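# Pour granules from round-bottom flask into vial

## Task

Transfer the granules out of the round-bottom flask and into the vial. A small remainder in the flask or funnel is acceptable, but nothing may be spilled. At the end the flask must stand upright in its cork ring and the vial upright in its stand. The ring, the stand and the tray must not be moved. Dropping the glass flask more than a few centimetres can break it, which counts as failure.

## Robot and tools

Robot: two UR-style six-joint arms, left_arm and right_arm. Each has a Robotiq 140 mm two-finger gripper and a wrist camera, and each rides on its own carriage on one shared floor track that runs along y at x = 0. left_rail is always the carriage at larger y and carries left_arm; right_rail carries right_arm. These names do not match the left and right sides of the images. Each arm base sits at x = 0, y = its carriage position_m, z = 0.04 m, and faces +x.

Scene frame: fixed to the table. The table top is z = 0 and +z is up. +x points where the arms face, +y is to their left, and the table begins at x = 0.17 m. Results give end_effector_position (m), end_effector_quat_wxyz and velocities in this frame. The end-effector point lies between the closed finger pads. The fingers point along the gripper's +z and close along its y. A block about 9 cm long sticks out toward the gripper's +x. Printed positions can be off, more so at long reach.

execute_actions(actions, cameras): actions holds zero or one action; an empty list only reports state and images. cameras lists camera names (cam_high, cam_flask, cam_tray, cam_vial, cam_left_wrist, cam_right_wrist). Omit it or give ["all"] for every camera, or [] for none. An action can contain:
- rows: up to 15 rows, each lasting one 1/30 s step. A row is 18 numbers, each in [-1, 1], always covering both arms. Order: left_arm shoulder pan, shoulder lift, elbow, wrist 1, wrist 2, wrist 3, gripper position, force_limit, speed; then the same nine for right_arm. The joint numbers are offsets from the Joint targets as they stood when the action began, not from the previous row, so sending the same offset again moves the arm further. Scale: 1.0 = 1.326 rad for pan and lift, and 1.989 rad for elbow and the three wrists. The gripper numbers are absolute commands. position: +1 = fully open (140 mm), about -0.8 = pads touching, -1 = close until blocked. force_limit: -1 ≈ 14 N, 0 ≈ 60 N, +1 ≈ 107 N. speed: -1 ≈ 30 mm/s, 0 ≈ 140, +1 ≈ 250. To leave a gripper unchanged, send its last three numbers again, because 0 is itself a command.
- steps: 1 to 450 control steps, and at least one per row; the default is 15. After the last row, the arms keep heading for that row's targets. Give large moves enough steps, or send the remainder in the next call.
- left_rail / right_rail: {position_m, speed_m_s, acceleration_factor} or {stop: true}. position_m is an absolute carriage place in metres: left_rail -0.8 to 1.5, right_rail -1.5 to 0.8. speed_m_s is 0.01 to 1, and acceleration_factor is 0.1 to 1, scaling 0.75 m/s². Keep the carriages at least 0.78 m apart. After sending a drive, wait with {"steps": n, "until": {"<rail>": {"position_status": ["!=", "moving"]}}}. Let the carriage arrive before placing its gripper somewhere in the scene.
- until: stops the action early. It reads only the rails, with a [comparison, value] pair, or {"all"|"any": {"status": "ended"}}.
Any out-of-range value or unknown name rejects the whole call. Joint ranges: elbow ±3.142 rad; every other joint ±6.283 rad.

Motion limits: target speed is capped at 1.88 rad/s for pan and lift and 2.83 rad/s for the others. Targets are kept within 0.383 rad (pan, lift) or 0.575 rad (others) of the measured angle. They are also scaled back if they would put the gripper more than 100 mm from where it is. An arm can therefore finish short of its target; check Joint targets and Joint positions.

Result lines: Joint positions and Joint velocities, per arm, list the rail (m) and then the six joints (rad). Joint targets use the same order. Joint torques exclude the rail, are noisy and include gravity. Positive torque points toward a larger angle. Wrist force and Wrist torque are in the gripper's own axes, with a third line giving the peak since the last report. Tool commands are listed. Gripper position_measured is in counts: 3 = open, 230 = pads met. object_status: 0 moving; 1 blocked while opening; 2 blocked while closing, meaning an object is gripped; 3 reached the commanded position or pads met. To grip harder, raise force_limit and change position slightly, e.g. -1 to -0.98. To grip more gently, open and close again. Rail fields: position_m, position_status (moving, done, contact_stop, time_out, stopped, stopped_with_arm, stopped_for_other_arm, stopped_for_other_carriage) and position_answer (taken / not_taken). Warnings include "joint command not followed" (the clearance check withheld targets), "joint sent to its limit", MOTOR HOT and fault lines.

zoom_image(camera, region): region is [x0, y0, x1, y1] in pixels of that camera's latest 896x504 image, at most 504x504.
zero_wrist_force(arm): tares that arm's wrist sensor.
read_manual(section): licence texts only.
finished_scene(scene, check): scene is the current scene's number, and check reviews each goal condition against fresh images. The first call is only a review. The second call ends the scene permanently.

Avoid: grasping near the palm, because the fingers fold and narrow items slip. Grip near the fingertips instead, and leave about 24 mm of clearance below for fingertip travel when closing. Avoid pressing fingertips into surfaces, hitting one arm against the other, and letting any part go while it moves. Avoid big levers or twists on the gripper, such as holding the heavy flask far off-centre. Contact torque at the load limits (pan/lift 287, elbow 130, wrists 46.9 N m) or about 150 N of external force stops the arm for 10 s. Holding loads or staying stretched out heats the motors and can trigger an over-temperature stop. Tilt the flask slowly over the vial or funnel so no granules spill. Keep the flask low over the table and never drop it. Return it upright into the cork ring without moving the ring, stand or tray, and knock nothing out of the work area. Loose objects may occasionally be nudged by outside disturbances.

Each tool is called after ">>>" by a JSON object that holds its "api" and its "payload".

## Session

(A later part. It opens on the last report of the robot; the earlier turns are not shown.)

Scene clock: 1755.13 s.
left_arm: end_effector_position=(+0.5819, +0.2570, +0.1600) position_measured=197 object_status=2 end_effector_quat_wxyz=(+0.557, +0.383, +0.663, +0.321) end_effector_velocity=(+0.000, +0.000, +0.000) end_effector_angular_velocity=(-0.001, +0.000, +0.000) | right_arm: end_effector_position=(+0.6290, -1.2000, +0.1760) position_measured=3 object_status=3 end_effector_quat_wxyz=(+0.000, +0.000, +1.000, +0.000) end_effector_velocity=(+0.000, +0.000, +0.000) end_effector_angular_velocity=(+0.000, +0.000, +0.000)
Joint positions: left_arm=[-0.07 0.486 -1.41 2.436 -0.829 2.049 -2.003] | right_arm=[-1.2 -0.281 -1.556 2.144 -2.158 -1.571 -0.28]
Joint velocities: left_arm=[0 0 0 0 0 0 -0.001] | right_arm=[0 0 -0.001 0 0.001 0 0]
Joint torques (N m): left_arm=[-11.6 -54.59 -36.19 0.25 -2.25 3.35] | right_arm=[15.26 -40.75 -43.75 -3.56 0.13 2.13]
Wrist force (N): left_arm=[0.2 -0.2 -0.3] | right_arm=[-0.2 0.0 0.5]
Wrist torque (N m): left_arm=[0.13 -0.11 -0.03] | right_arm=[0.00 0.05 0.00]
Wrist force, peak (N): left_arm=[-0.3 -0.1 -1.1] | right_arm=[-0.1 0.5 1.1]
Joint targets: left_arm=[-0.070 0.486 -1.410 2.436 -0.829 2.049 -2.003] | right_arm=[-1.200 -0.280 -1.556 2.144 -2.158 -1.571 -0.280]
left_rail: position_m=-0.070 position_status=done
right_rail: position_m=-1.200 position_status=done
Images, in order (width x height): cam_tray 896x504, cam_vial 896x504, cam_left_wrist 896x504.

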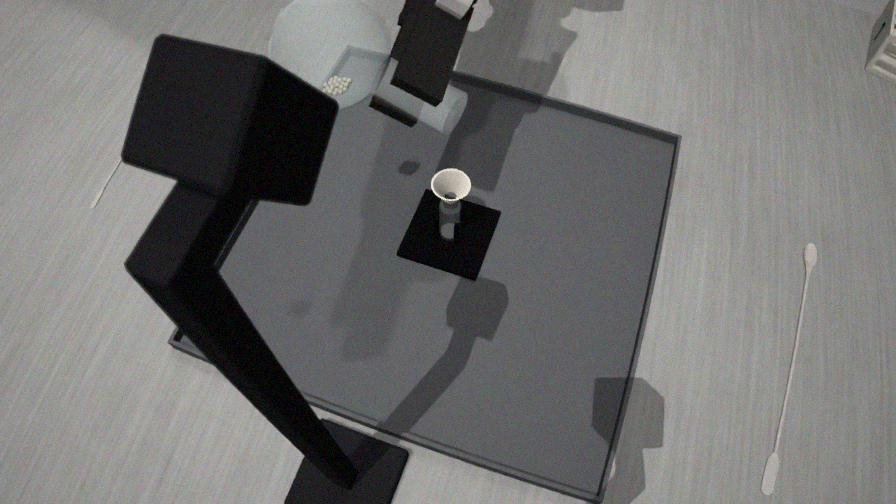

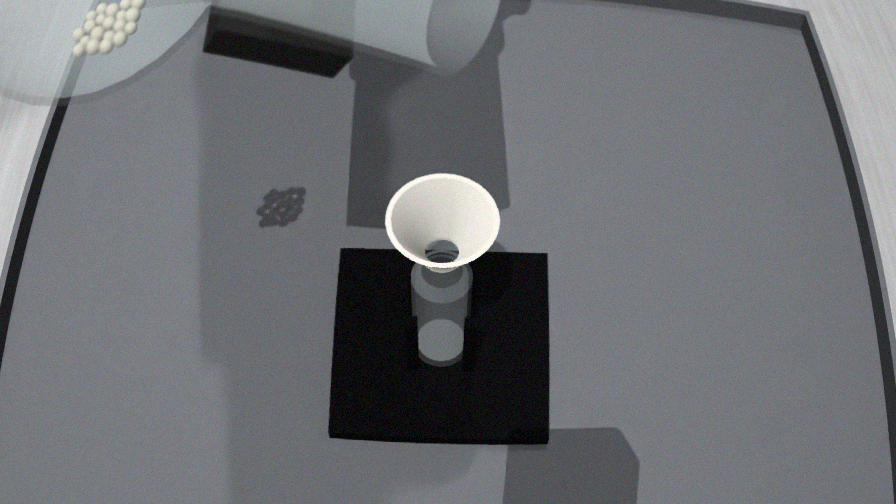

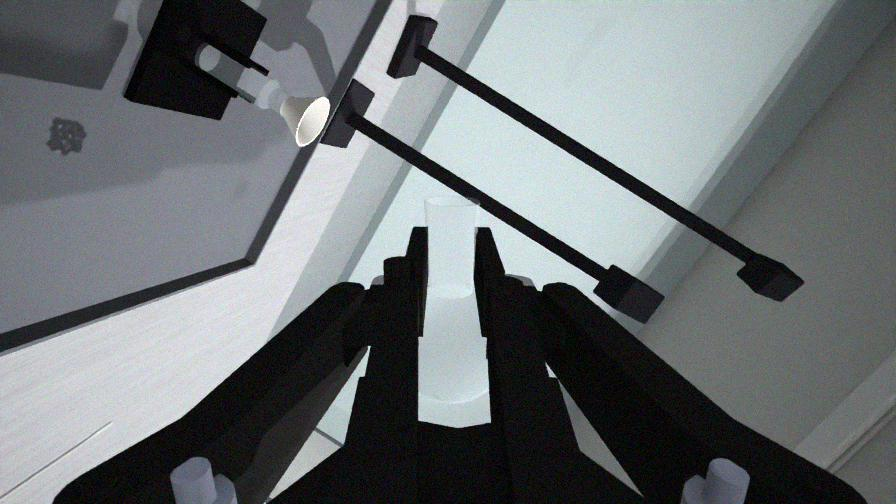

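>>> {"api": "execute_actions", "payload": {"actions": [{"rows": [[0,0.00018,0.00003,-0.00015,0,-0.00012,-1,-0.5,-0.8,0,0,0,0,0,0,1,1,1],[0.00001,0.00128,0.00021,-0.00106,0,-0.00084,-1,-0.5,-0.8,0,0,0,0,0,0,1,1,1],[0.00002,0.00385,0.00065,-0.00321,0.00001,-0.00254,-1,-0.5,-0.8,0,0,0,0,0,0,1,1,1],[0.00004,0.0081,0.00136,-0.00676,0.00002,-0.00534,-1,-0.5,-0.8,0,0,0,0,0,0,1,1,1],[0.00007,0.01395,0.00234,-0.01164,0.00004,-0.0092,-1,-0.5,-0.8,0,0,0,0,0,0,1,1,1],[0.0001,0.02109,0.00355,-0.0176,0.00006,-0.01391,-1,-0.5,-0.8,0,0,0,0,0,0,1,1,1],[0.00014,0.02908,0.00489,-0.02427,0.00009,-0.01918,-1,-0.5,-0.8,0,0,0,0,0,0,1,1,1],[0.00017,0.03736,0.00628,-0.03118,0.00011,-0.02465,-1,-0.5,-0.8,0,0,0,0,0,0,1,1,1],[0.00021,0.04535,0.00763,-0.03785,0.00014,-0.02992,-1,-0.5,-0.8,0,0,0,0,0,0,1,1,1],[0.00024,0.0525,0.00883,-0.04381,0.00016,-0.03463,-1,-0.5,-0.8,0,0,0,0,0,0,1,1,1],[0.00027,0.05834,0.00981,-0.04869,0.00018,-0.03849,-1,-0.5,-0.8,0,0,0,0,0,0,1,1,1],[0.00029,0.0626,0.01052,-0.05224,0.00019,-0.04129,-1,-0.5,-0.8,0,0,0,0,0,0,1,1,1],[0.0003,0.06517,0.01096,-0.05438,0.0002,-0.04299,-1,-0.5,-0.8,0,0,0,0,0,0,1,1,1],[0.00031,0.06626,0.01114,-0.0553,0.0002,-0.04371,-1,-0.5,-0.8,0,0,0,0,0,0,1,1,1],[0.00031,0.06644,0.01117,-0.05545,0.0002,-0.04383,-1,-0.5,-0.8,0,0,0,0,0,0,1,1,1]], "steps": 32}], "cameras": ["cam_left_wrist", "cam_vial", "cam_tray", "cam_high"]}}

Scene clock: 1853.83 s.
left_arm: end_effector_position=(+0.5793, +0.2558, +0.1194) position_measured=197 object_status=2 end_effector_quat_wxyz=(+0.570, +0.354, +0.679, +0.297) end_effector_velocity=(+0.000, +0.001, +0.000) end_effector_angular_velocity=(-0.002, +0.000, +0.002) | right_arm: end_effector_position=(+0.6290, -1.2000, +0.1760) position_measured=3 object_status=3 end_effector_quat_wxyz=(+0.000, +0.000, +1.000, +0.000) end_effector_velocity=(+0.000, +0.000, -0.001) end_effector_angular_velocity=(+0.000, +0.001, -0.001)
Joint positions: left_arm=[-0.07 0.486 -1.322 2.458 -0.939 2.049 -2.09] | right_arm=[-1.2 -0.281 -1.556 2.144 -2.158 -1.571 -0.28]
Joint velocities: left_arm=[0 0.001 0 0 0 -0.001 -0.002] | right_arm=[0 0 0 0.001 -0.001 0 0]
Joint torques (N m): left_arm=[12.85 -35.05 -8.14 -3.95 2.86 -2.63] | right_arm=[12.44 -38.4 -45.66 -3.54 0.13 2.24]
Wrist force (N): left_arm=[0.6 -0.1 -0.6] | right_arm=[-0.3 0.3 0.7]
Wrist torque (N m): left_arm=[0.14 -0.22 -0.05] | right_arm=[0.07 0.07 0.00]
Wrist force, peak (N): left_arm=[0.7 -0.9 -0.3] | right_arm=[-0.1 0.4 1.1]
Joint targets: left_arm=[-0.070 0.486 -1.322 2.458 -0.939 2.049 -2.090] | right_arm=[-1.200 -0.280 -1.556 2.144 -2.158 -1.571 -0.280]
left_rail: position_m=-0.070 position_status=done
right_rail: position_m=-1.200 position_status=done
Images, in order (width x height): cam_high 896x504, cam_tray 896x504, cam_vial 896x504, cam_left_wrist 896x504.

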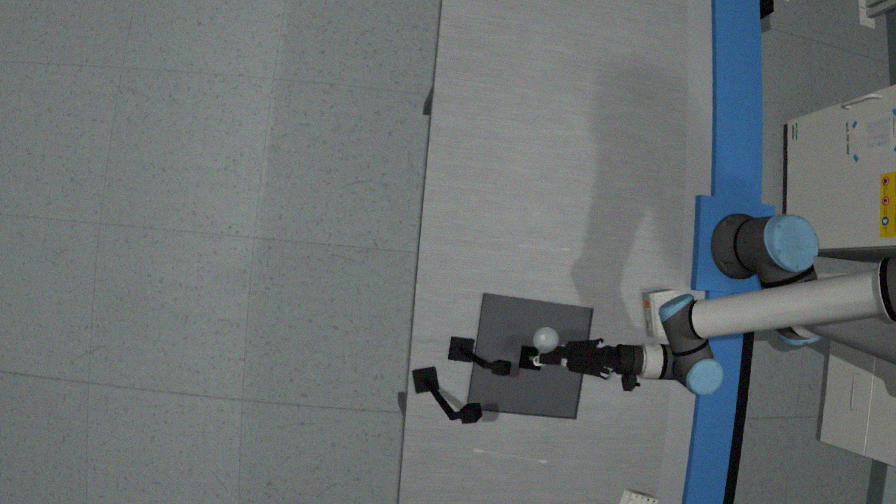

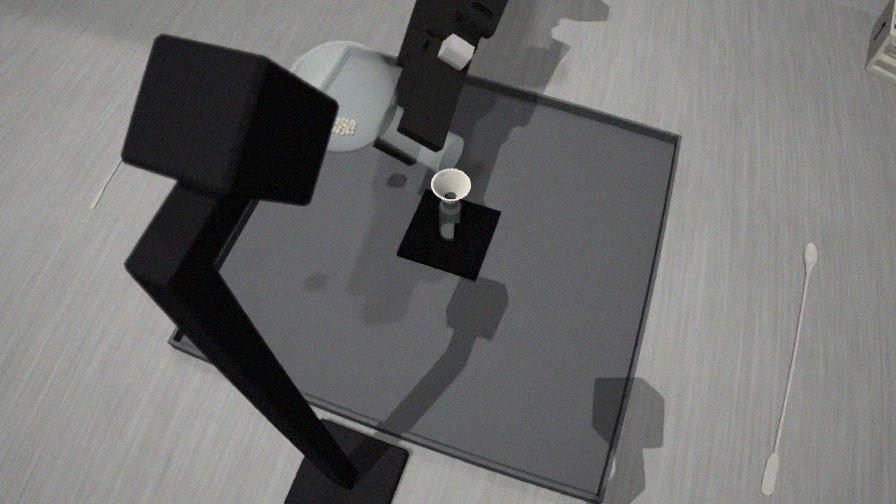

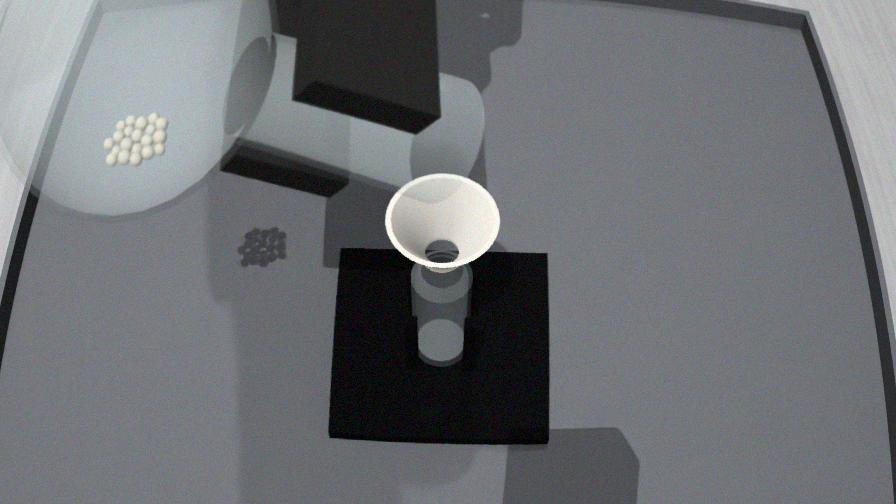

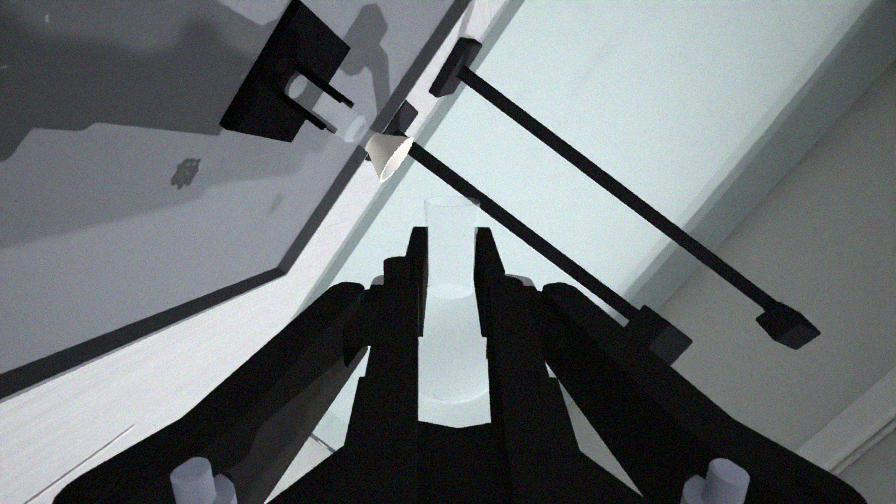

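>>> {"api": "zoom_image", "payload": {"camera": "cam_vial", "region": [340, 60, 560, 280]}}

>>> {"api": "zoom_image", "payload": {"camera": "cam_left_wrist", "region": [340, 100, 520, 260]}}

>>> {"api": "zoom_image", "payload": {"camera": "cam_tray", "region": [340, 100, 540, 260]}}

>>> {"api": "zoom_image", "payload": {"camera": "cam_high", "region": [490, 310, 610, 400]}}

Scaled by 2.291 from the camera's 896x504 image, which has a finer 1280x720 frame.

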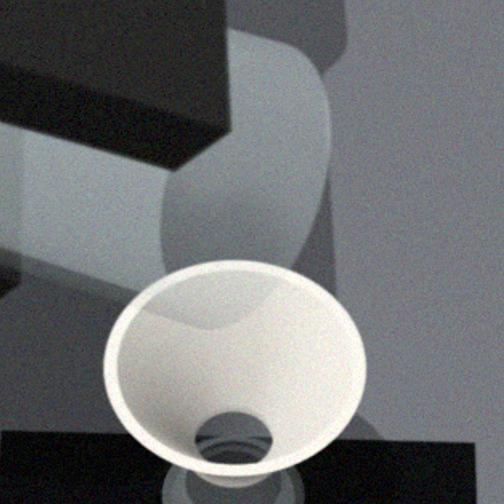

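Scaled by 2.800 from the camera's 896x504 image, which has a finer 1280x720 frame.

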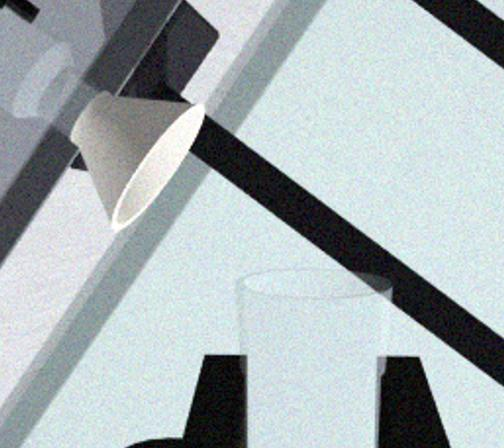

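Scaled by 2.520 from the camera's 896x504 image, which has a finer 1280x720 frame.

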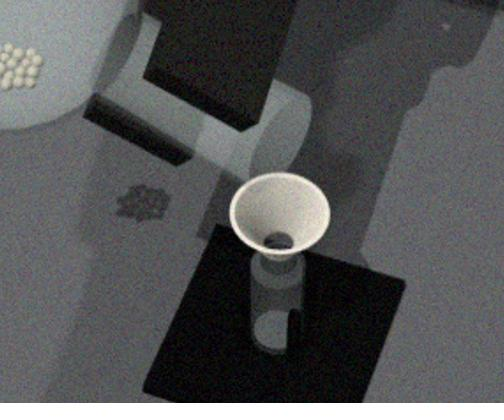

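Scaled by 4.200 from the camera's 896x504 image, which has a finer 1280x720 frame.

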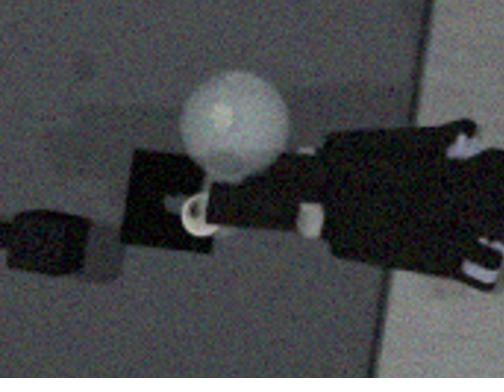

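>>> {"api": "zero_wrist_force", "payload": {"arm": "left_arm"}}

>>> {"api": "execute_actions", "payload": {"actions": [{"rows": [[0,0.00009,0.00001,-0.00007,0,0,-1,-0.5,-0.8,0,0,0,0,0,0,1,1,1],[-0.00001,0.00064,0.00007,-0.00049,0,0,-1,-0.5,-0.8,0,0,0,0,0,0,1,1,1],[-0.00002,0.00192,0.00021,-0.00149,-0.00001,0,-1,-0.5,-0.8,0,0,0,0,0,0,1,1,1],[-0.00005,0.00405,0.00043,-0.00314,-0.00003,-0.00001,-1,-0.5,-0.8,0,0,0,0,0,0,1,1,1],[-0.00008,0.00698,0.00074,-0.0054,-0.00005,-0.00001,-1,-0.5,-0.8,0,0,0,0,0,0,1,1,1],[-0.00012,0.01055,0.00113,-0.00817,-0.00008,-0.00002,-1,-0.5,-0.8,0,0,0,0,0,0,1,1,1],[-0.00017,0.01455,0.00155,-0.01126,-0.00011,-0.00003,-1,-0.5,-0.8,0,0,0,0,0,0,1,1,1],[-0.00021,0.01869,0.00199,-0.01447,-0.00014,-0.00003,-1,-0.5,-0.8,0,0,0,0,0,0,1,1,1],[-0.00026,0.02269,0.00242,-0.01757,-0.00017,-0.00004,-1,-0.5,-0.8,0,0,0,0,0,0,1,1,1],[-0.0003,0.02627,0.0028,-0.02033,-0.0002,-0.00005,-1,-0.5,-0.8,0,0,0,0,0,0,1,1,1],[-0.00033,0.02919,0.00311,-0.0226,-0.00022,-0.00005,-1,-0.5,-0.8,0,0,0,0,0,0,1,1,1],[-0.00036,0.03132,0.00334,-0.02424,-0.00024,-0.00006,-1,-0.5,-0.8,0,0,0,0,0,0,1,1,1],[-0.00037,0.0326,0.00348,-0.02524,-0.00025,-0.00006,-1,-0.5,-0.8,0,0,0,0,0,0,1,1,1],[-0.00038,0.03315,0.00354,-0.02566,-0.00025,-0.00006,-1,-0.5,-0.8,0,0,0,0,0,0,1,1,1],[-0.00038,0.03324,0.00355,-0.02573,-0.00025,-0.00006,-1,-0.5,-0.8,0,0,0,0,0,0,1,1,1]], "steps": 32}], "cameras": ["cam_left_wrist", "cam_vial", "cam_tray", "cam_high"]}}

Wrist force sensor zeroed.

Scene clock: 1927.93 s.
left_arm: end_effector_position=(+0.5788, +0.2553, +0.1006) position_measured=197 object_status=2 end_effector_quat_wxyz=(+0.570, +0.354, +0.679, +0.297) end_effector_velocity=(+0.000, +0.000, +0.000) end_effector_angular_velocity=(+0.001, +0.000, -0.001) | right_arm: end_effector_position=(+0.6290, -1.2000, +0.1760) position_measured=3 object_status=3 end_effector_quat_wxyz=(+0.000, +0.000, +1.000, +0.000) end_effector_velocity=(-0.001, +0.001, +0.000) end_effector_angular_velocity=(+0.000, +0.001, +0.001)
Joint positions: left_arm=[-0.07 0.486 -1.278 2.465 -0.99 2.049 -2.09] | right_arm=[-1.2 -0.281 -1.556 2.144 -2.158 -1.571 -0.28]
Joint velocities: left_arm=[0 0 0 0 0 0.001 0.001] | right_arm=[0 0.001 -0.001 0.001 0.002 0 0]
Joint torques (N m): left_arm=[-11.05 -35.39 -6.57 -4.11 -2.08 -2.57] | right_arm=[16.32 -36.93 -43.41 -4.09 0.23 1.49]
Wrist force (N, zeroed by zero_wrist_force on left_arm): left_arm=[-0.3 0.2 -0.1] | right_arm=[0.1 0.3 0.6]
Wrist torque (N m, zeroed by zero_wrist_force on left_arm): left_arm=[0.02 0.08 -0.01] | right_arm=[0.07 -0.04 0.00]
Wrist force, peak (N, zeroed by zero_wrist_force on left_arm): left_arm=[-1.2 -0.2 0.2] | right_arm=[-0.3 0.5 1.2]
Joint targets: left_arm=[-0.070 0.486 -1.278 2.465 -0.990 2.049 -2.090] | right_arm=[-1.200 -0.280 -1.556 2.144 -2.158 -1.571 -0.280]
left_rail: position_m=-0.070 position_status=done
right_rail: position_m=-1.200 position_status=done
Images, in order (width x height): cam_high 896x504, cam_tray 896x504, cam_vial 896x504, cam_left_wrist 896x504.

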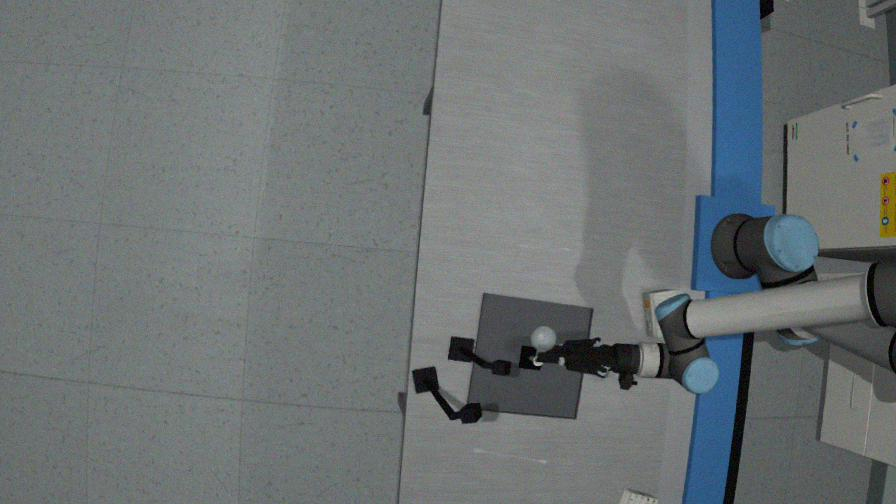

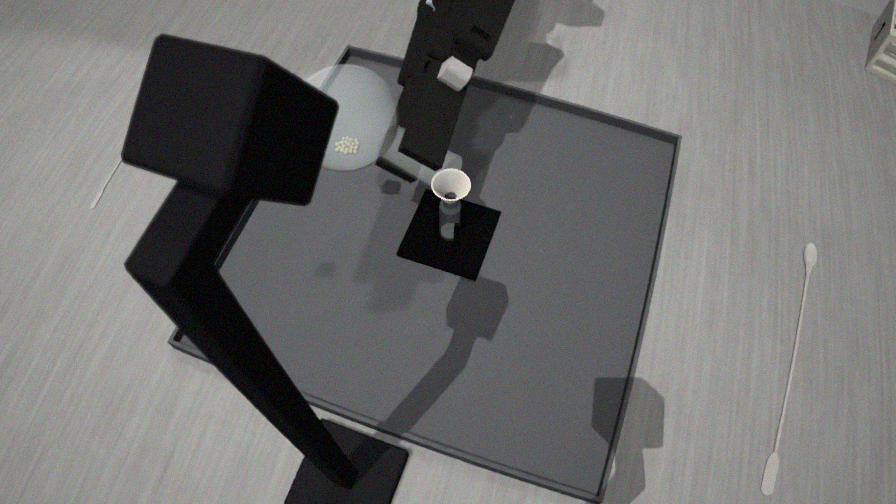

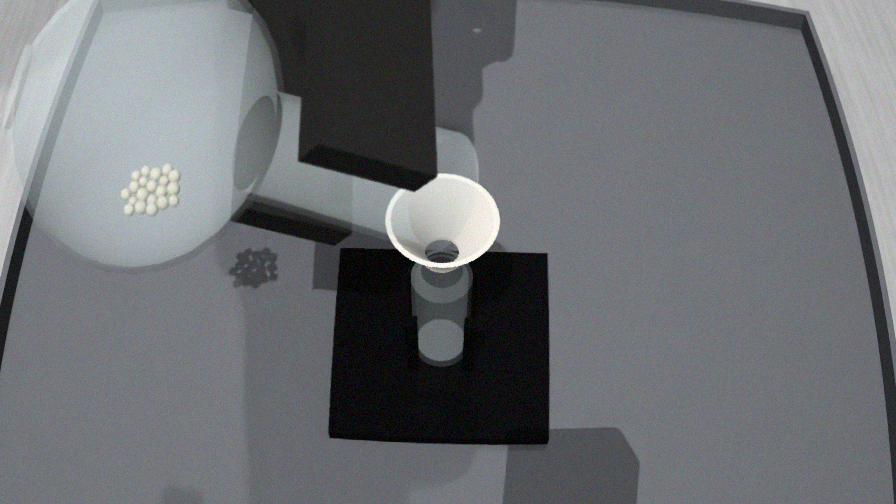

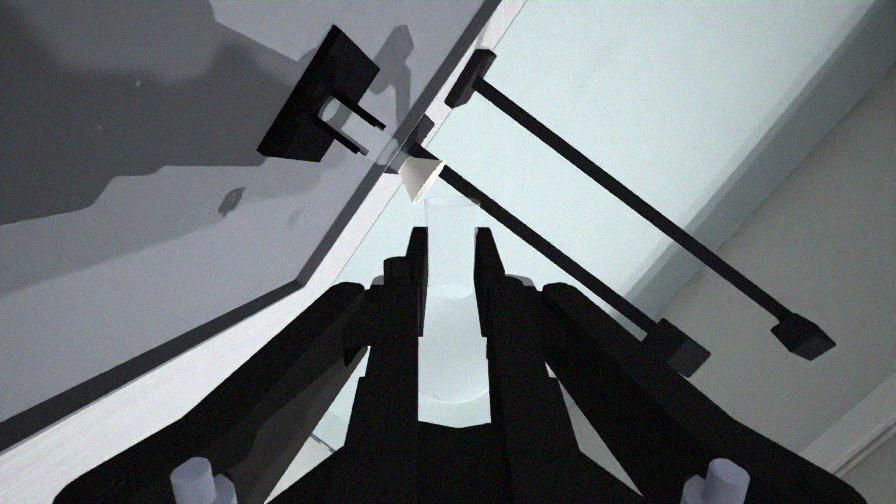

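>>> {"api": "zoom_image", "payload": {"camera": "cam_left_wrist", "region": [380, 130, 500, 230]}}

>>> {"api": "zoom_image", "payload": {"camera": "cam_vial", "region": [340, 100, 540, 290]}}

>>> {"api": "zoom_image", "payload": {"camera": "cam_tray", "region": [380, 120, 520, 240]}}

>>> {"api": "zoom_image", "payload": {"camera": "cam_high", "region": [500, 315, 590, 385]}}

Scaled by 4.200 from the camera's 896x504 image, which has a finer 1280x720 frame.

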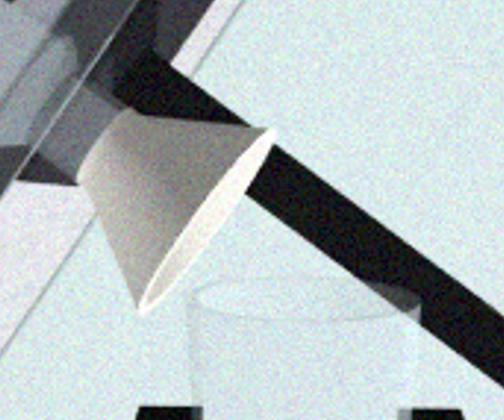

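Scaled by 2.520 from the camera's 896x504 image, which has a finer 1280x720 frame.

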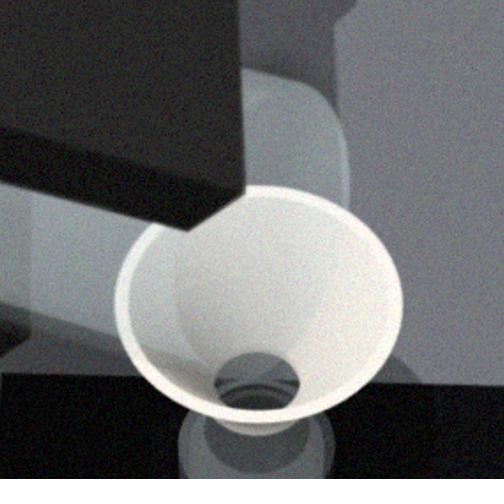

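Scaled by 3.600 from the camera's 896x504 image, which has a finer 1280x720 frame.

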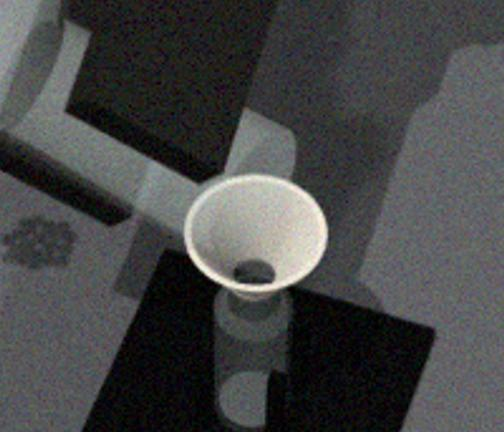

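Scaled by 5.600 from the camera's 896x504 image, which has a finer 1280x720 frame.

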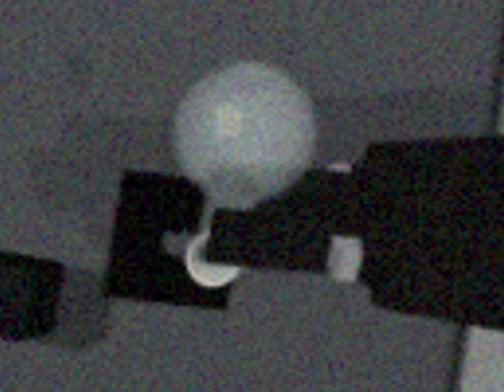

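>>> {"api": "zoom_image", "payload": {"camera": "cam_vial", "region": [376, 160, 516, 280]}}

>>> {"api": "zoom_image", "payload": {"camera": "cam_vial", "region": [60, 120, 260, 280]}}

Scaled by 3.600 from the camera's 896x504 image, which has a finer 1280x720 frame.

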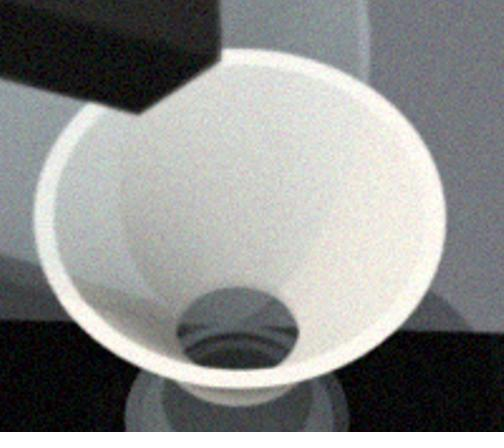

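Scaled by 2.520 from the camera's 896x504 image, which has a finer 1280x720 frame.

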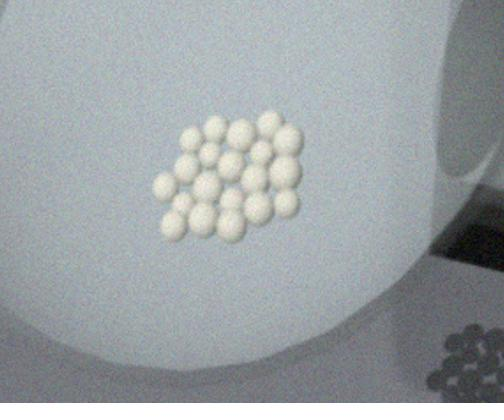

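>>> {"api": "execute_actions", "payload": {"actions": [{"rows": [[0.00002,0,-0.00001,0.00001,0.00002,-0.00023,-1,-0.5,-0.8,0,0,0,0,0,0,1,1,1],[0.00017,0,-0.00007,0.00008,0.00011,-0.00166,-1,-0.5,-0.8,0,0,0,0,0,0,1,1,1],[0.00051,0.00001,-0.00021,0.00024,0.00034,-0.005,-1,-0.5,-0.8,0,0,0,0,0,0,1,1,1],[0.00108,0.00001,-0.00045,0.00051,0.00071,-0.01054,-1,-0.5,-0.8,0,0,0,0,0,0,1,1,1],[0.00186,0.00002,-0.00077,0.00088,0.00122,-0.01814,-1,-0.5,-0.8,0,0,0,0,0,0,1,1,1],[0.00282,0.00003,-0.00116,0.00133,0.00184,-0.02744,-1,-0.5,-0.8,0,0,0,0,0,0,1,1,1],[0.00389,0.00005,-0.00161,0.00184,0.00254,-0.03783,-1,-0.5,-0.8,0,0,0,0,0,0,1,1,1],[0.00499,0.00006,-0.00206,0.00236,0.00326,-0.0486,-1,-0.5,-0.8,0,0,0,0,0,0,1,1,1],[0.00606,0.00007,-0.0025,0.00287,0.00396,-0.059,-1,-0.5,-0.8,0,0,0,0,0,0,1,1,1],[0.00702,0.00008,-0.0029,0.00332,0.00459,-0.06829,-1,-0.5,-0.8,0,0,0,0,0,0,1,1,1],[0.0078,0.00009,-0.00322,0.00369,0.0051,-0.0759,-1,-0.5,-0.8,0,0,0,0,0,0,1,1,1],[0.00837,0.0001,-0.00346,0.00396,0.00547,-0.08143,-1,-0.5,-0.8,0,0,0,0,0,0,1,1,1],[0.00871,0.0001,-0.0036,0.00412,0.00569,-0.08478,-1,-0.5,-0.8,0,0,0,0,0,0,1,1,1],[0.00886,0.00011,-0.00366,0.00419,0.00579,-0.0862,-1,-0.5,-0.8,0,0,0,0,0,0,1,1,1],[0.00888,0.00011,-0.00367,0.0042,0.00581,-0.08644,-1,-0.5,-0.8,0,0,0,0,0,0,1,1,1]], "steps": 32}], "cameras": ["cam_left_wrist", "cam_vial", "cam_tray"]}}

Scene clock: 2004.73 s.
left_arm: end_effector_position=(+0.5782, +0.2599, +0.1021) position_measured=197 object_status=2 end_effector_quat_wxyz=(+0.594, +0.293, +0.708, +0.246) end_effector_velocity=(+0.000, +0.000, +0.000) end_effector_angular_velocity=(-0.004, +0.000, +0.000) | right_arm: end_effector_position=(+0.6290, -1.2000, +0.1760) position_measured=3 object_status=3 end_effector_quat_wxyz=(+0.000, +0.000, +1.000, +0.000) end_effector_velocity=(-0.001, +0.000, -0.002) end_effector_angular_velocity=(+0.000, +0.003, -0.001)
Joint positions: left_arm=[-0.07 0.497 -1.278 2.458 -0.982 2.06 -2.262] | right_arm=[-1.2 -0.281 -1.556 2.144 -2.158 -1.571 -0.28]
Joint velocities: left_arm=[0 0.001 0 0 0 0.001 -0.004] | right_arm=[0 -0.001 0.001 0.001 0 -0.001 0]
Joint torques (N m): left_arm=[13.41 -35.4 -29.46 0.01 3.19 -2.48] | right_arm=[18.07 -35.4 -40.64 -4.05 0.34 1.87]
Wrist force (N, zeroed by zero_wrist_force on left_arm): left_arm=[-0.2 0.3 0.5] | right_arm=[-0.1 0.6 0.8]
Wrist torque (N m, zeroed by zero_wrist_force on left_arm): left_arm=[-0.01 0.02 -0.02] | right_arm=[0.13 0.01 0.00]
Wrist force, peak (N, zeroed by zero_wrist_force on left_arm): left_arm=[-0.8 0.6 0.2] | right_arm=[-0.2 0.6 1.2]
Joint targets: left_arm=[-0.070 0.497 -1.278 2.458 -0.982 2.060 -2.262] | right_arm=[-1.200 -0.280 -1.556 2.144 -2.158 -1.571 -0.280]
left_rail: position_m=-0.070 position_status=done
right_rail: position_m=-1.200 position_status=done
Images, in order (width x height): cam_tray 896x504, cam_vial 896x504, cam_left_wrist 896x504.

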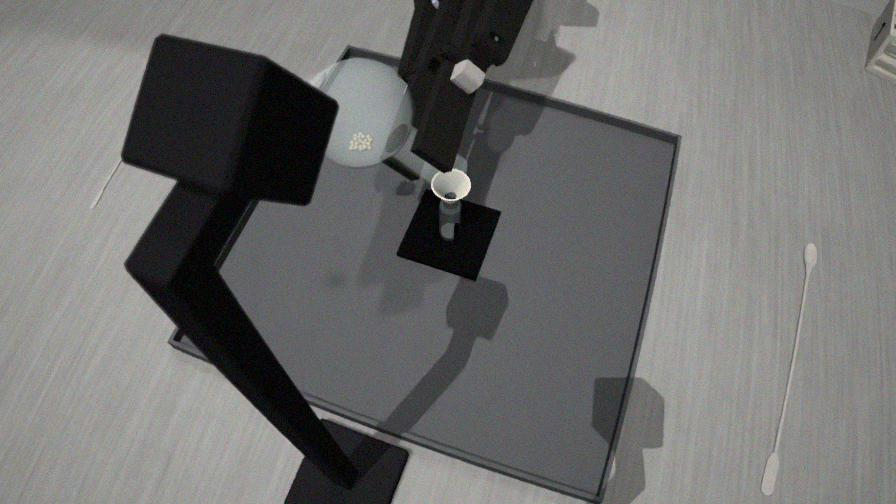

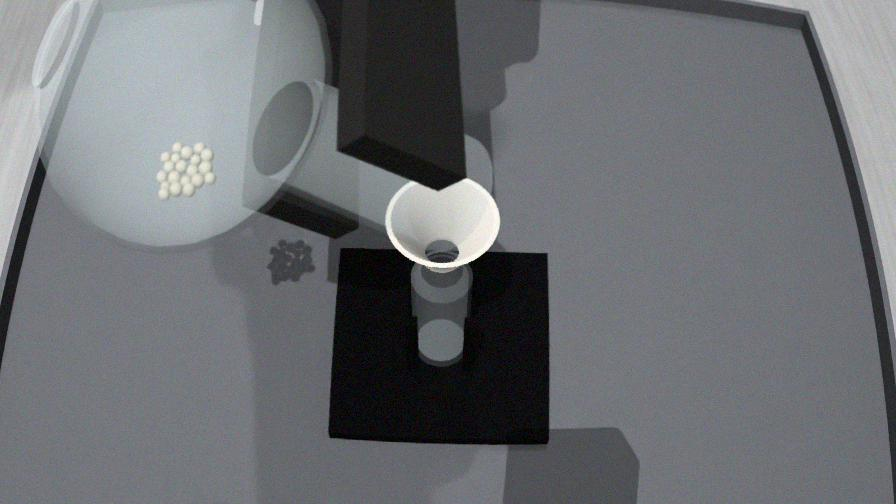

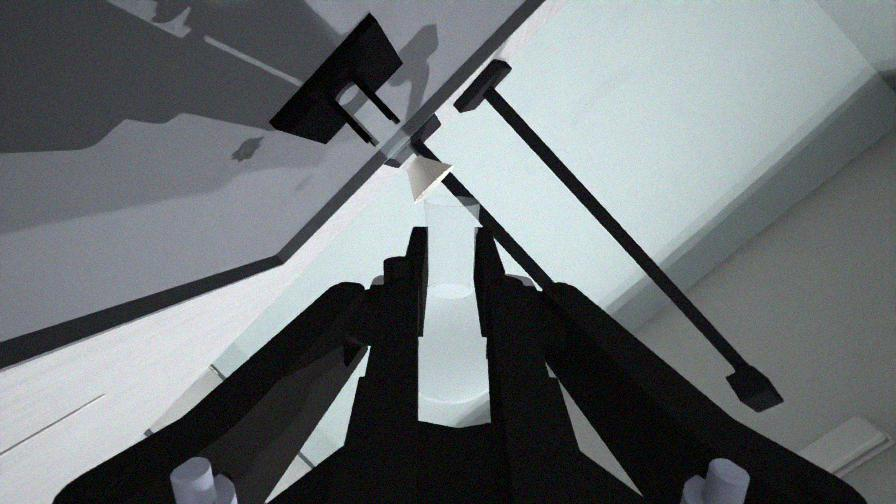

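>>> {"api": "zoom_image", "payload": {"camera": "cam_left_wrist", "region": [390, 130, 500, 230]}}

>>> {"api": "zoom_image", "payload": {"camera": "cam_vial", "region": [376, 130, 516, 280]}}

Scaled by 4.582 from the camera's 896x504 image, which has a finer 1280x720 frame.

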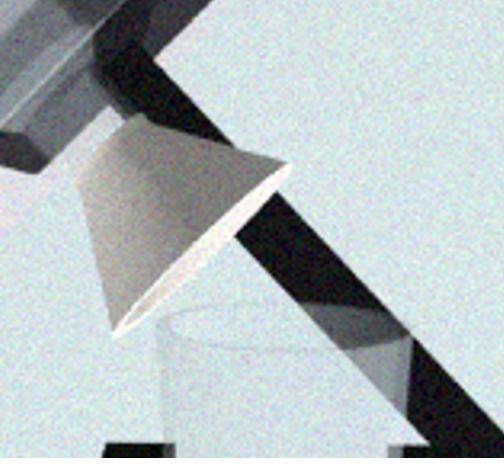

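Scaled by 3.360 from the camera's 896x504 image, which has a finer 1280x720 frame.

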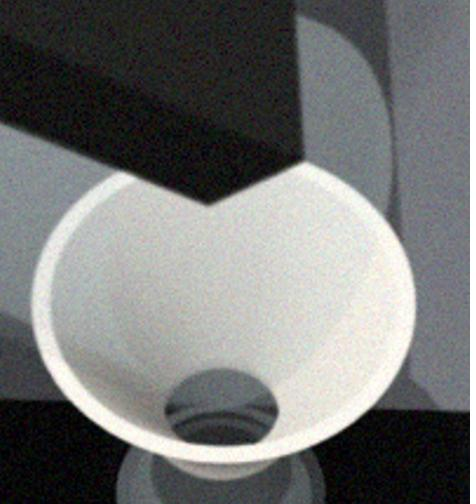

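>>> {"api": "execute_actions", "payload": {"actions": [{"rows": [[0.00001,0,-0.00001,0.00001,0.00001,-0.00012,-1,-0.5,-0.8,0,0,0,0,0,0,1,1,1],[0.00008,0.00001,-0.00004,0.00005,0.00005,-0.00083,-1,-0.5,-0.8,0,0,0,0,0,0,1,1,1],[0.00025,0.00002,-0.00013,0.00014,0.00017,-0.0025,-1,-0.5,-0.8,0,0,0,0,0,0,1,1,1],[0.00053,0.00004,-0.00028,0.00029,0.00035,-0.00527,-1,-0.5,-0.8,0,0,0,0,0,0,1,1,1],[0.00092,0.00006,-0.00048,0.00051,0.0006,-0.00907,-1,-0.5,-0.8,0,0,0,0,0,0,1,1,1],[0.00139,0.00009,-0.00073,0.00077,0.00091,-0.01372,-1,-0.5,-0.8,0,0,0,0,0,0,1,1,1],[0.00191,0.00013,-0.00101,0.00106,0.00125,-0.01892,-1,-0.5,-0.8,0,0,0,0,0,0,1,1,1],[0.00245,0.00016,-0.00129,0.00136,0.0016,-0.0243,-1,-0.5,-0.8,0,0,0,0,0,0,1,1,1],[0.00298,0.0002,-0.00157,0.00165,0.00195,-0.0295,-1,-0.5,-0.8,0,0,0,0,0,0,1,1,1],[0.00345,0.00023,-0.00181,0.0019,0.00225,-0.03415,-1,-0.5,-0.8,0,0,0,0,0,0,1,1,1],[0.00383,0.00026,-0.00202,0.00212,0.00251,-0.03795,-1,-0.5,-0.8,0,0,0,0,0,0,1,1,1],[0.00411,0.00028,-0.00216,0.00227,0.00269,-0.04072,-1,-0.5,-0.8,0,0,0,0,0,0,1,1,1],[0.00428,0.00029,-0.00225,0.00236,0.0028,-0.04239,-1,-0.5,-0.8,0,0,0,0,0,0,1,1,1],[0.00435,0.00029,-0.00229,0.0024,0.00285,-0.04311,-1,-0.5,-0.8,0,0,0,0,0,0,1,1,1],[0.00437,0.00029,-0.0023,0.00241,0.00285,-0.04322,-1,-0.5,-0.8,0,0,0,0,0,0,1,1,1]], "steps": 32}], "cameras": ["cam_left_wrist", "cam_vial"]}}

Scene clock: 2034.40 s.
left_arm: end_effector_position=(+0.5784, +0.2624, +0.1030) position_measured=197 object_status=2 end_effector_quat_wxyz=(+0.604, +0.262, +0.720, +0.220) end_effector_velocity=(+0.000, -0.001, +0.000) end_effector_angular_velocity=(-0.001, +0.000, -0.001) | right_arm: end_effector_position=(+0.6290, -1.2000, +0.1760) position_measured=3 object_status=3 end_effector_quat_wxyz=(+0.000, +0.000, +1.000, +0.000) end_effector_velocity=(-0.001, +0.000, +0.000) end_effector_angular_velocity=(+0.001, +0.001, -0.001)
Joint positions: left_arm=[-0.07 0.503 -1.278 2.454 -0.977 2.066 -2.348] | right_arm=[-1.2 -0.28 -1.556 2.144 -2.158 -1.571 -0.28]
Joint velocities: left_arm=[0 0 0 0.001 0 0.001 0] | right_arm=[0 -0.001 0 0.001 0.001 0.001 0.001]
Joint torques (N m): left_arm=[12.78 -37.32 -29.63 -0.07 3.04 -2.39] | right_arm=[15.74 -34.14 -41.14 -4.51 0.59 2.02]
Wrist force (N, zeroed by zero_wrist_force on left_arm): left_arm=[-0.1 0.3 0.2] | right_arm=[-0.1 0.6 0.6]
Wrist torque (N m, zeroed by zero_wrist_force on left_arm): left_arm=[0.00 -0.01 -0.02] | right_arm=[0.13 0.02 0.00]
Wrist force, peak (N, zeroed by zero_wrist_force on left_arm): left_arm=[0.0 0.5 1.0] | right_arm=[-0.1 0.5 1.1]
Joint targets: left_arm=[-0.070 0.503 -1.278 2.454 -0.977 2.066 -2.348] | right_arm=[-1.200 -0.280 -1.556 2.144 -2.158 -1.571 -0.280]
left_rail: position_m=-0.070 position_status=done
right_rail: position_m=-1.200 position_status=done
Images, in order (width x height): cam_vial 896x504, cam_left_wrist 896x504.

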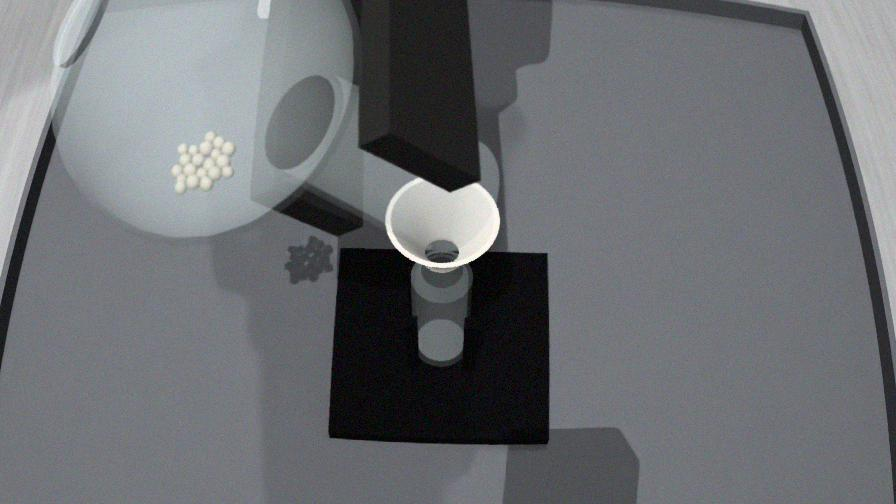

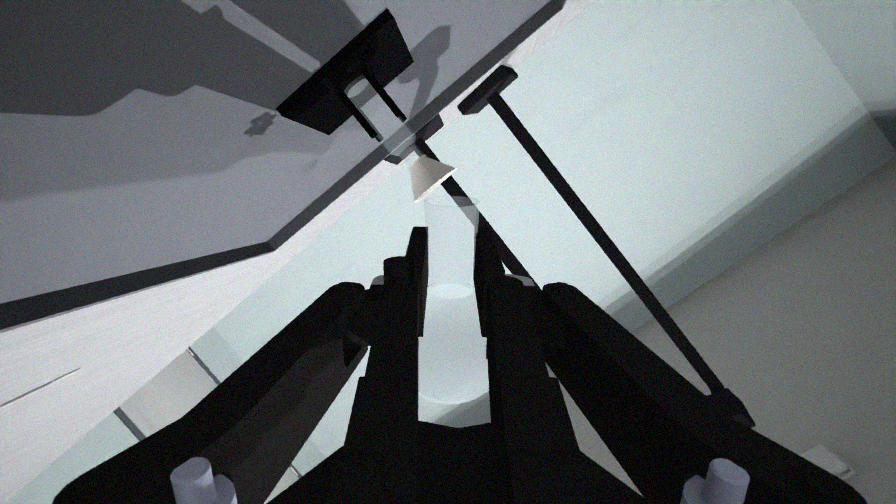

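>>> {"api": "execute_actions", "payload": {"actions": [{"rows": [[0.00001,0,-0.00001,0.00001,0.00001,-0.00012,-1,-0.5,-0.8,0,0,0,0,0,0,1,1,1],[0.00009,0.00002,-0.00005,0.00004,0.00006,-0.00083,-1,-0.5,-0.8,0,0,0,0,0,0,1,1,1],[0.00027,0.00005,-0.00014,0.00012,0.00018,-0.0025,-1,-0.5,-0.8,0,0,0,0,0,0,1,1,1],[0.00057,0.0001,-0.00029,0.00026,0.00037,-0.00526,-1,-0.5,-0.8,0,0,0,0,0,0,1,1,1],[0.00098,0.00018,-0.0005,0.00045,0.00064,-0.00906,-1,-0.5,-0.8,0,0,0,0,0,0,1,1,1],[0.00148,0.00027,-0.00076,0.00068,0.00097,-0.0137,-1,-0.5,-0.8,0,0,0,0,0,0,1,1,1],[0.00204,0.00038,-0.00105,0.00094,0.00133,-0.0189,-1,-0.5,-0.8,0,0,0,0,0,0,1,1,1],[0.00262,0.00048,-0.00134,0.00121,0.00172,-0.02428,-1,-0.5,-0.8,0,0,0,0,0,0,1,1,1],[0.00319,0.00059,-0.00163,0.00147,0.00208,-0.02947,-1,-0.5,-0.8,0,0,0,0,0,0,1,1,1],[0.00369,0.00068,-0.00189,0.0017,0.00241,-0.03411,-1,-0.5,-0.8,0,0,0,0,0,0,1,1,1],[0.0041,0.00075,-0.0021,0.00189,0.00268,-0.03791,-1,-0.5,-0.8,0,0,0,0,0,0,1,1,1],[0.0044,0.00081,-0.00225,0.00203,0.00287,-0.04068,-1,-0.5,-0.8,0,0,0,0,0,0,1,1,1],[0.00458,0.00084,-0.00235,0.00211,0.00299,-0.04235,-1,-0.5,-0.8,0,0,0,0,0,0,1,1,1],[0.00465,0.00086,-0.00238,0.00215,0.00304,-0.04306,-1,-0.5,-0.8,0,0,0,0,0,0,1,1,1],[0.00467,0.00086,-0.00239,0.00215,0.00305,-0.04318,-1,-0.5,-0.8,0,0,0,0,0,0,1,1,1]], "steps": 34}], "cameras": ["cam_left_wrist", "cam_vial"]}}

Scene clock: 2059.20 s.
left_arm: end_effector_position=(+0.5785, +0.2652, +0.1036) position_measured=197 object_status=2 end_effector_quat_wxyz=(+0.613, +0.231, +0.731, +0.193) end_effector_velocity=(+0.000, +0.000, +0.000) end_effector_angular_velocity=(-0.001, +0.000, +0.001) | right_arm: end_effector_position=(+0.6290, -1.2000, +0.1760) position_measured=3 object_status=3 end_effector_quat_wxyz=(+0.000, +0.000, +1.000, +0.000) end_effector_velocity=(+0.000, +0.001, +0.001) end_effector_angular_velocity=(-0.001, -0.001, +0.002)
Joint positions: left_arm=[-0.07 0.509 -1.276 2.449 -0.973 2.072 -2.434] | right_arm=[-1.2 -0.28 -1.556 2.144 -2.158 -1.571 -0.28]
Joint velocities: left_arm=[0 0 0 0 0 0 -0.001] | right_arm=[0 0.002 -0.001 -0.001 0 0 -0.001]
Joint torques (N m): left_arm=[12.93 -36.53 -29.64 -0.06 3 -2.56] | right_arm=[17.71 -34.04 -41.2 -4.67 0.09 1.73]
Wrist force (N, zeroed by zero_wrist_force on left_arm): left_arm=[-0.1 0.4 0.0] | right_arm=[0.3 0.5 0.9]
Wrist torque (N m, zeroed by zero_wrist_force on left_arm): left_arm=[0.01 -0.01 -0.02] | right_arm=[0.11 -0.08 0.00]
Wrist force, peak (N, zeroed by zero_wrist_force on left_arm): left_arm=[-0.1 1.1 0.4] | right_arm=[-0.4 0.7 1.0]
Joint targets: left_arm=[-0.070 0.509 -1.276 2.449 -0.973 2.072 -2.434] | right_arm=[-1.200 -0.280 -1.556 2.144 -2.158 -1.571 -0.280]
left_rail: position_m=-0.070 position_status=done
right_rail: position_m=-1.200 position_status=done
Images, in order (width x height): cam_vial 896x504, cam_left_wrist 896x504.

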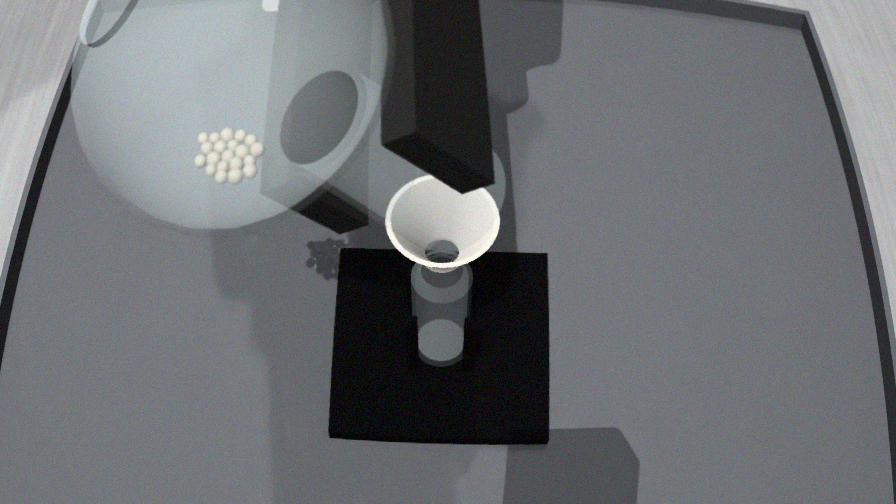

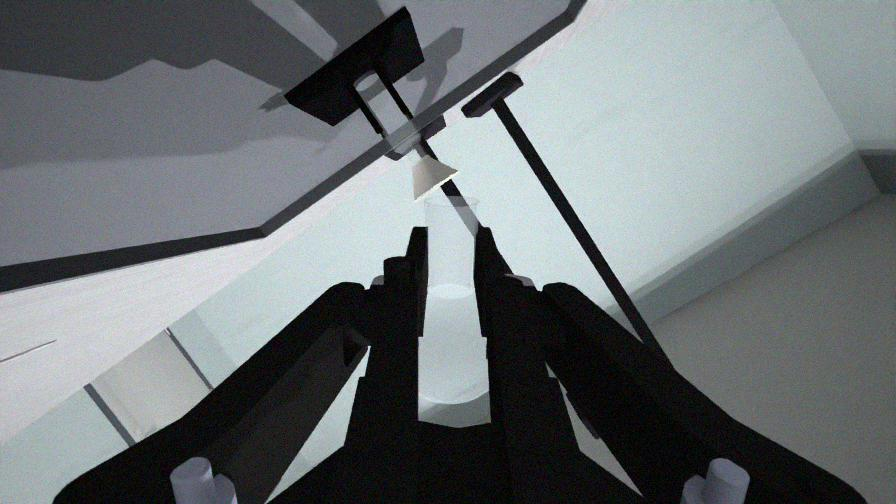

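>>> {"api": "execute_actions", "payload": {"actions": [], "cameras": ["cam_vial", "cam_left_wrist"]}}

Scene clock: 2086.33 s.
left_arm: end_effector_position=(+0.5785, +0.2652, +0.1036) position_measured=197 object_status=2 end_effector_quat_wxyz=(+0.613, +0.231, +0.731, +0.193) end_effector_velocity=(+0.000, +0.000, +0.000) end_effector_angular_velocity=(-0.001, +0.000, -0.001) | right_arm: end_effector_position=(+0.6290, -1.2000, +0.1760) position_measured=3 object_status=3 end_effector_quat_wxyz=(+0.000, +0.000, +1.000, +0.000) end_effector_velocity=(+0.001, +0.000, +0.002) end_effector_angular_velocity=(-0.001, -0.002, +0.001)
Joint positions: left_arm=[-0.07 0.509 -1.276 2.449 -0.973 2.072 -2.434] | right_arm=[-1.2 -0.281 -1.556 2.144 -2.158 -1.571 -0.281]
Joint velocities: left_arm=[0 -0.001 0 0 0 0.001 -0.001] | right_arm=[0 0.001 -0.001 -0.002 0.001 -0.001 0]
Joint torques (N m): left_arm=[7.75 -36.98 -8.64 -3.02 1.82 -2.39] | right_arm=[15.04 -36.07 -39.43 -3.95 -0.14 1.77]
Wrist force (N, zeroed by zero_wrist_force on left_arm): left_arm=[0.3 0.5 0.0] | right_arm=[-0.1 0.3 0.6]
Wrist torque (N m, zeroed by zero_wrist_force on left_arm): left_arm=[0.04 -0.10 -0.03] | right_arm=[0.07 0.02 0.00]
Wrist force, peak (N, zeroed by zero_wrist_force on left_arm): left_arm=[-0.1 1.2 0.5] | right_arm=[-0.2 0.3 1.2]
Joint targets: left_arm=[-0.070 0.509 -1.276 2.449 -0.973 2.072 -2.434] | right_arm=[-1.200 -0.280 -1.556 2.144 -2.158 -1.571 -0.280]
Tool commands: left_gripper/position=-1.0 left_gripper/force_limit=-0.5 left_gripper/speed=-0.8 right_gripper/position=+1.0 right_gripper/force_limit=+1.0 right_gripper/speed=+1.0
left_rail: position_m=-0.070 position_status=done
right_rail: position_m=-1.200 position_status=done
Images, in order (width x height): cam_vial 896x504, cam_left_wrist 896x504.

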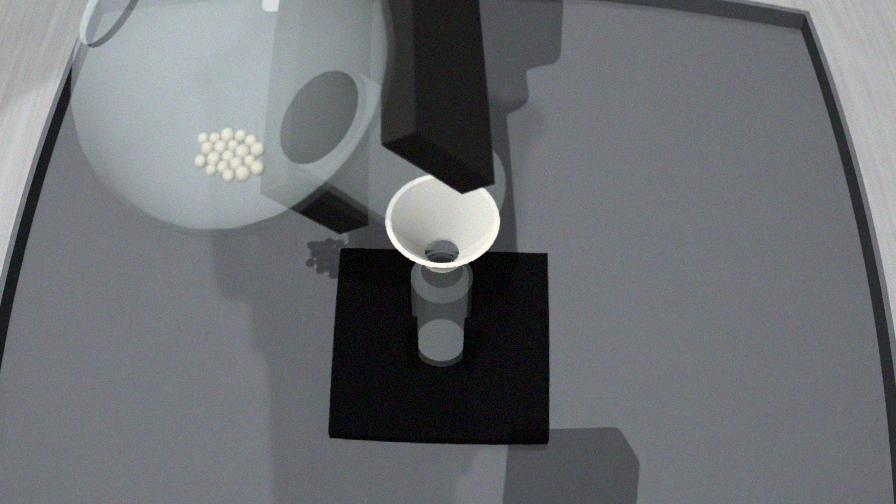

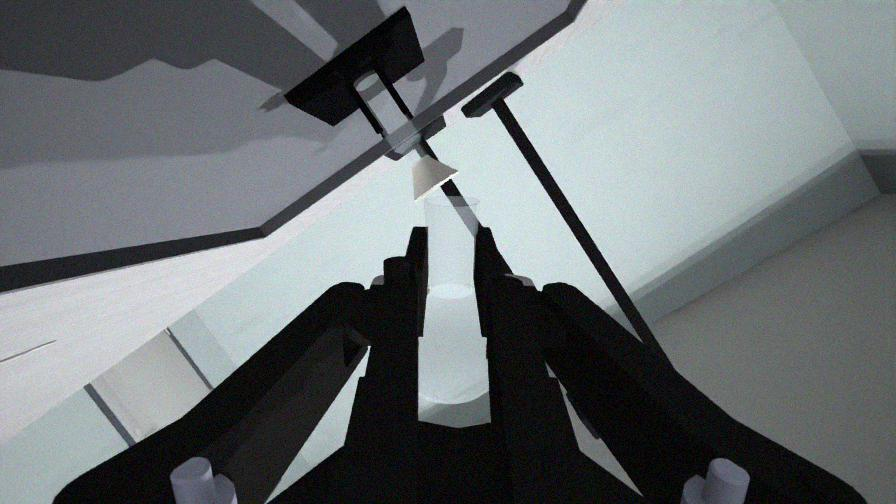

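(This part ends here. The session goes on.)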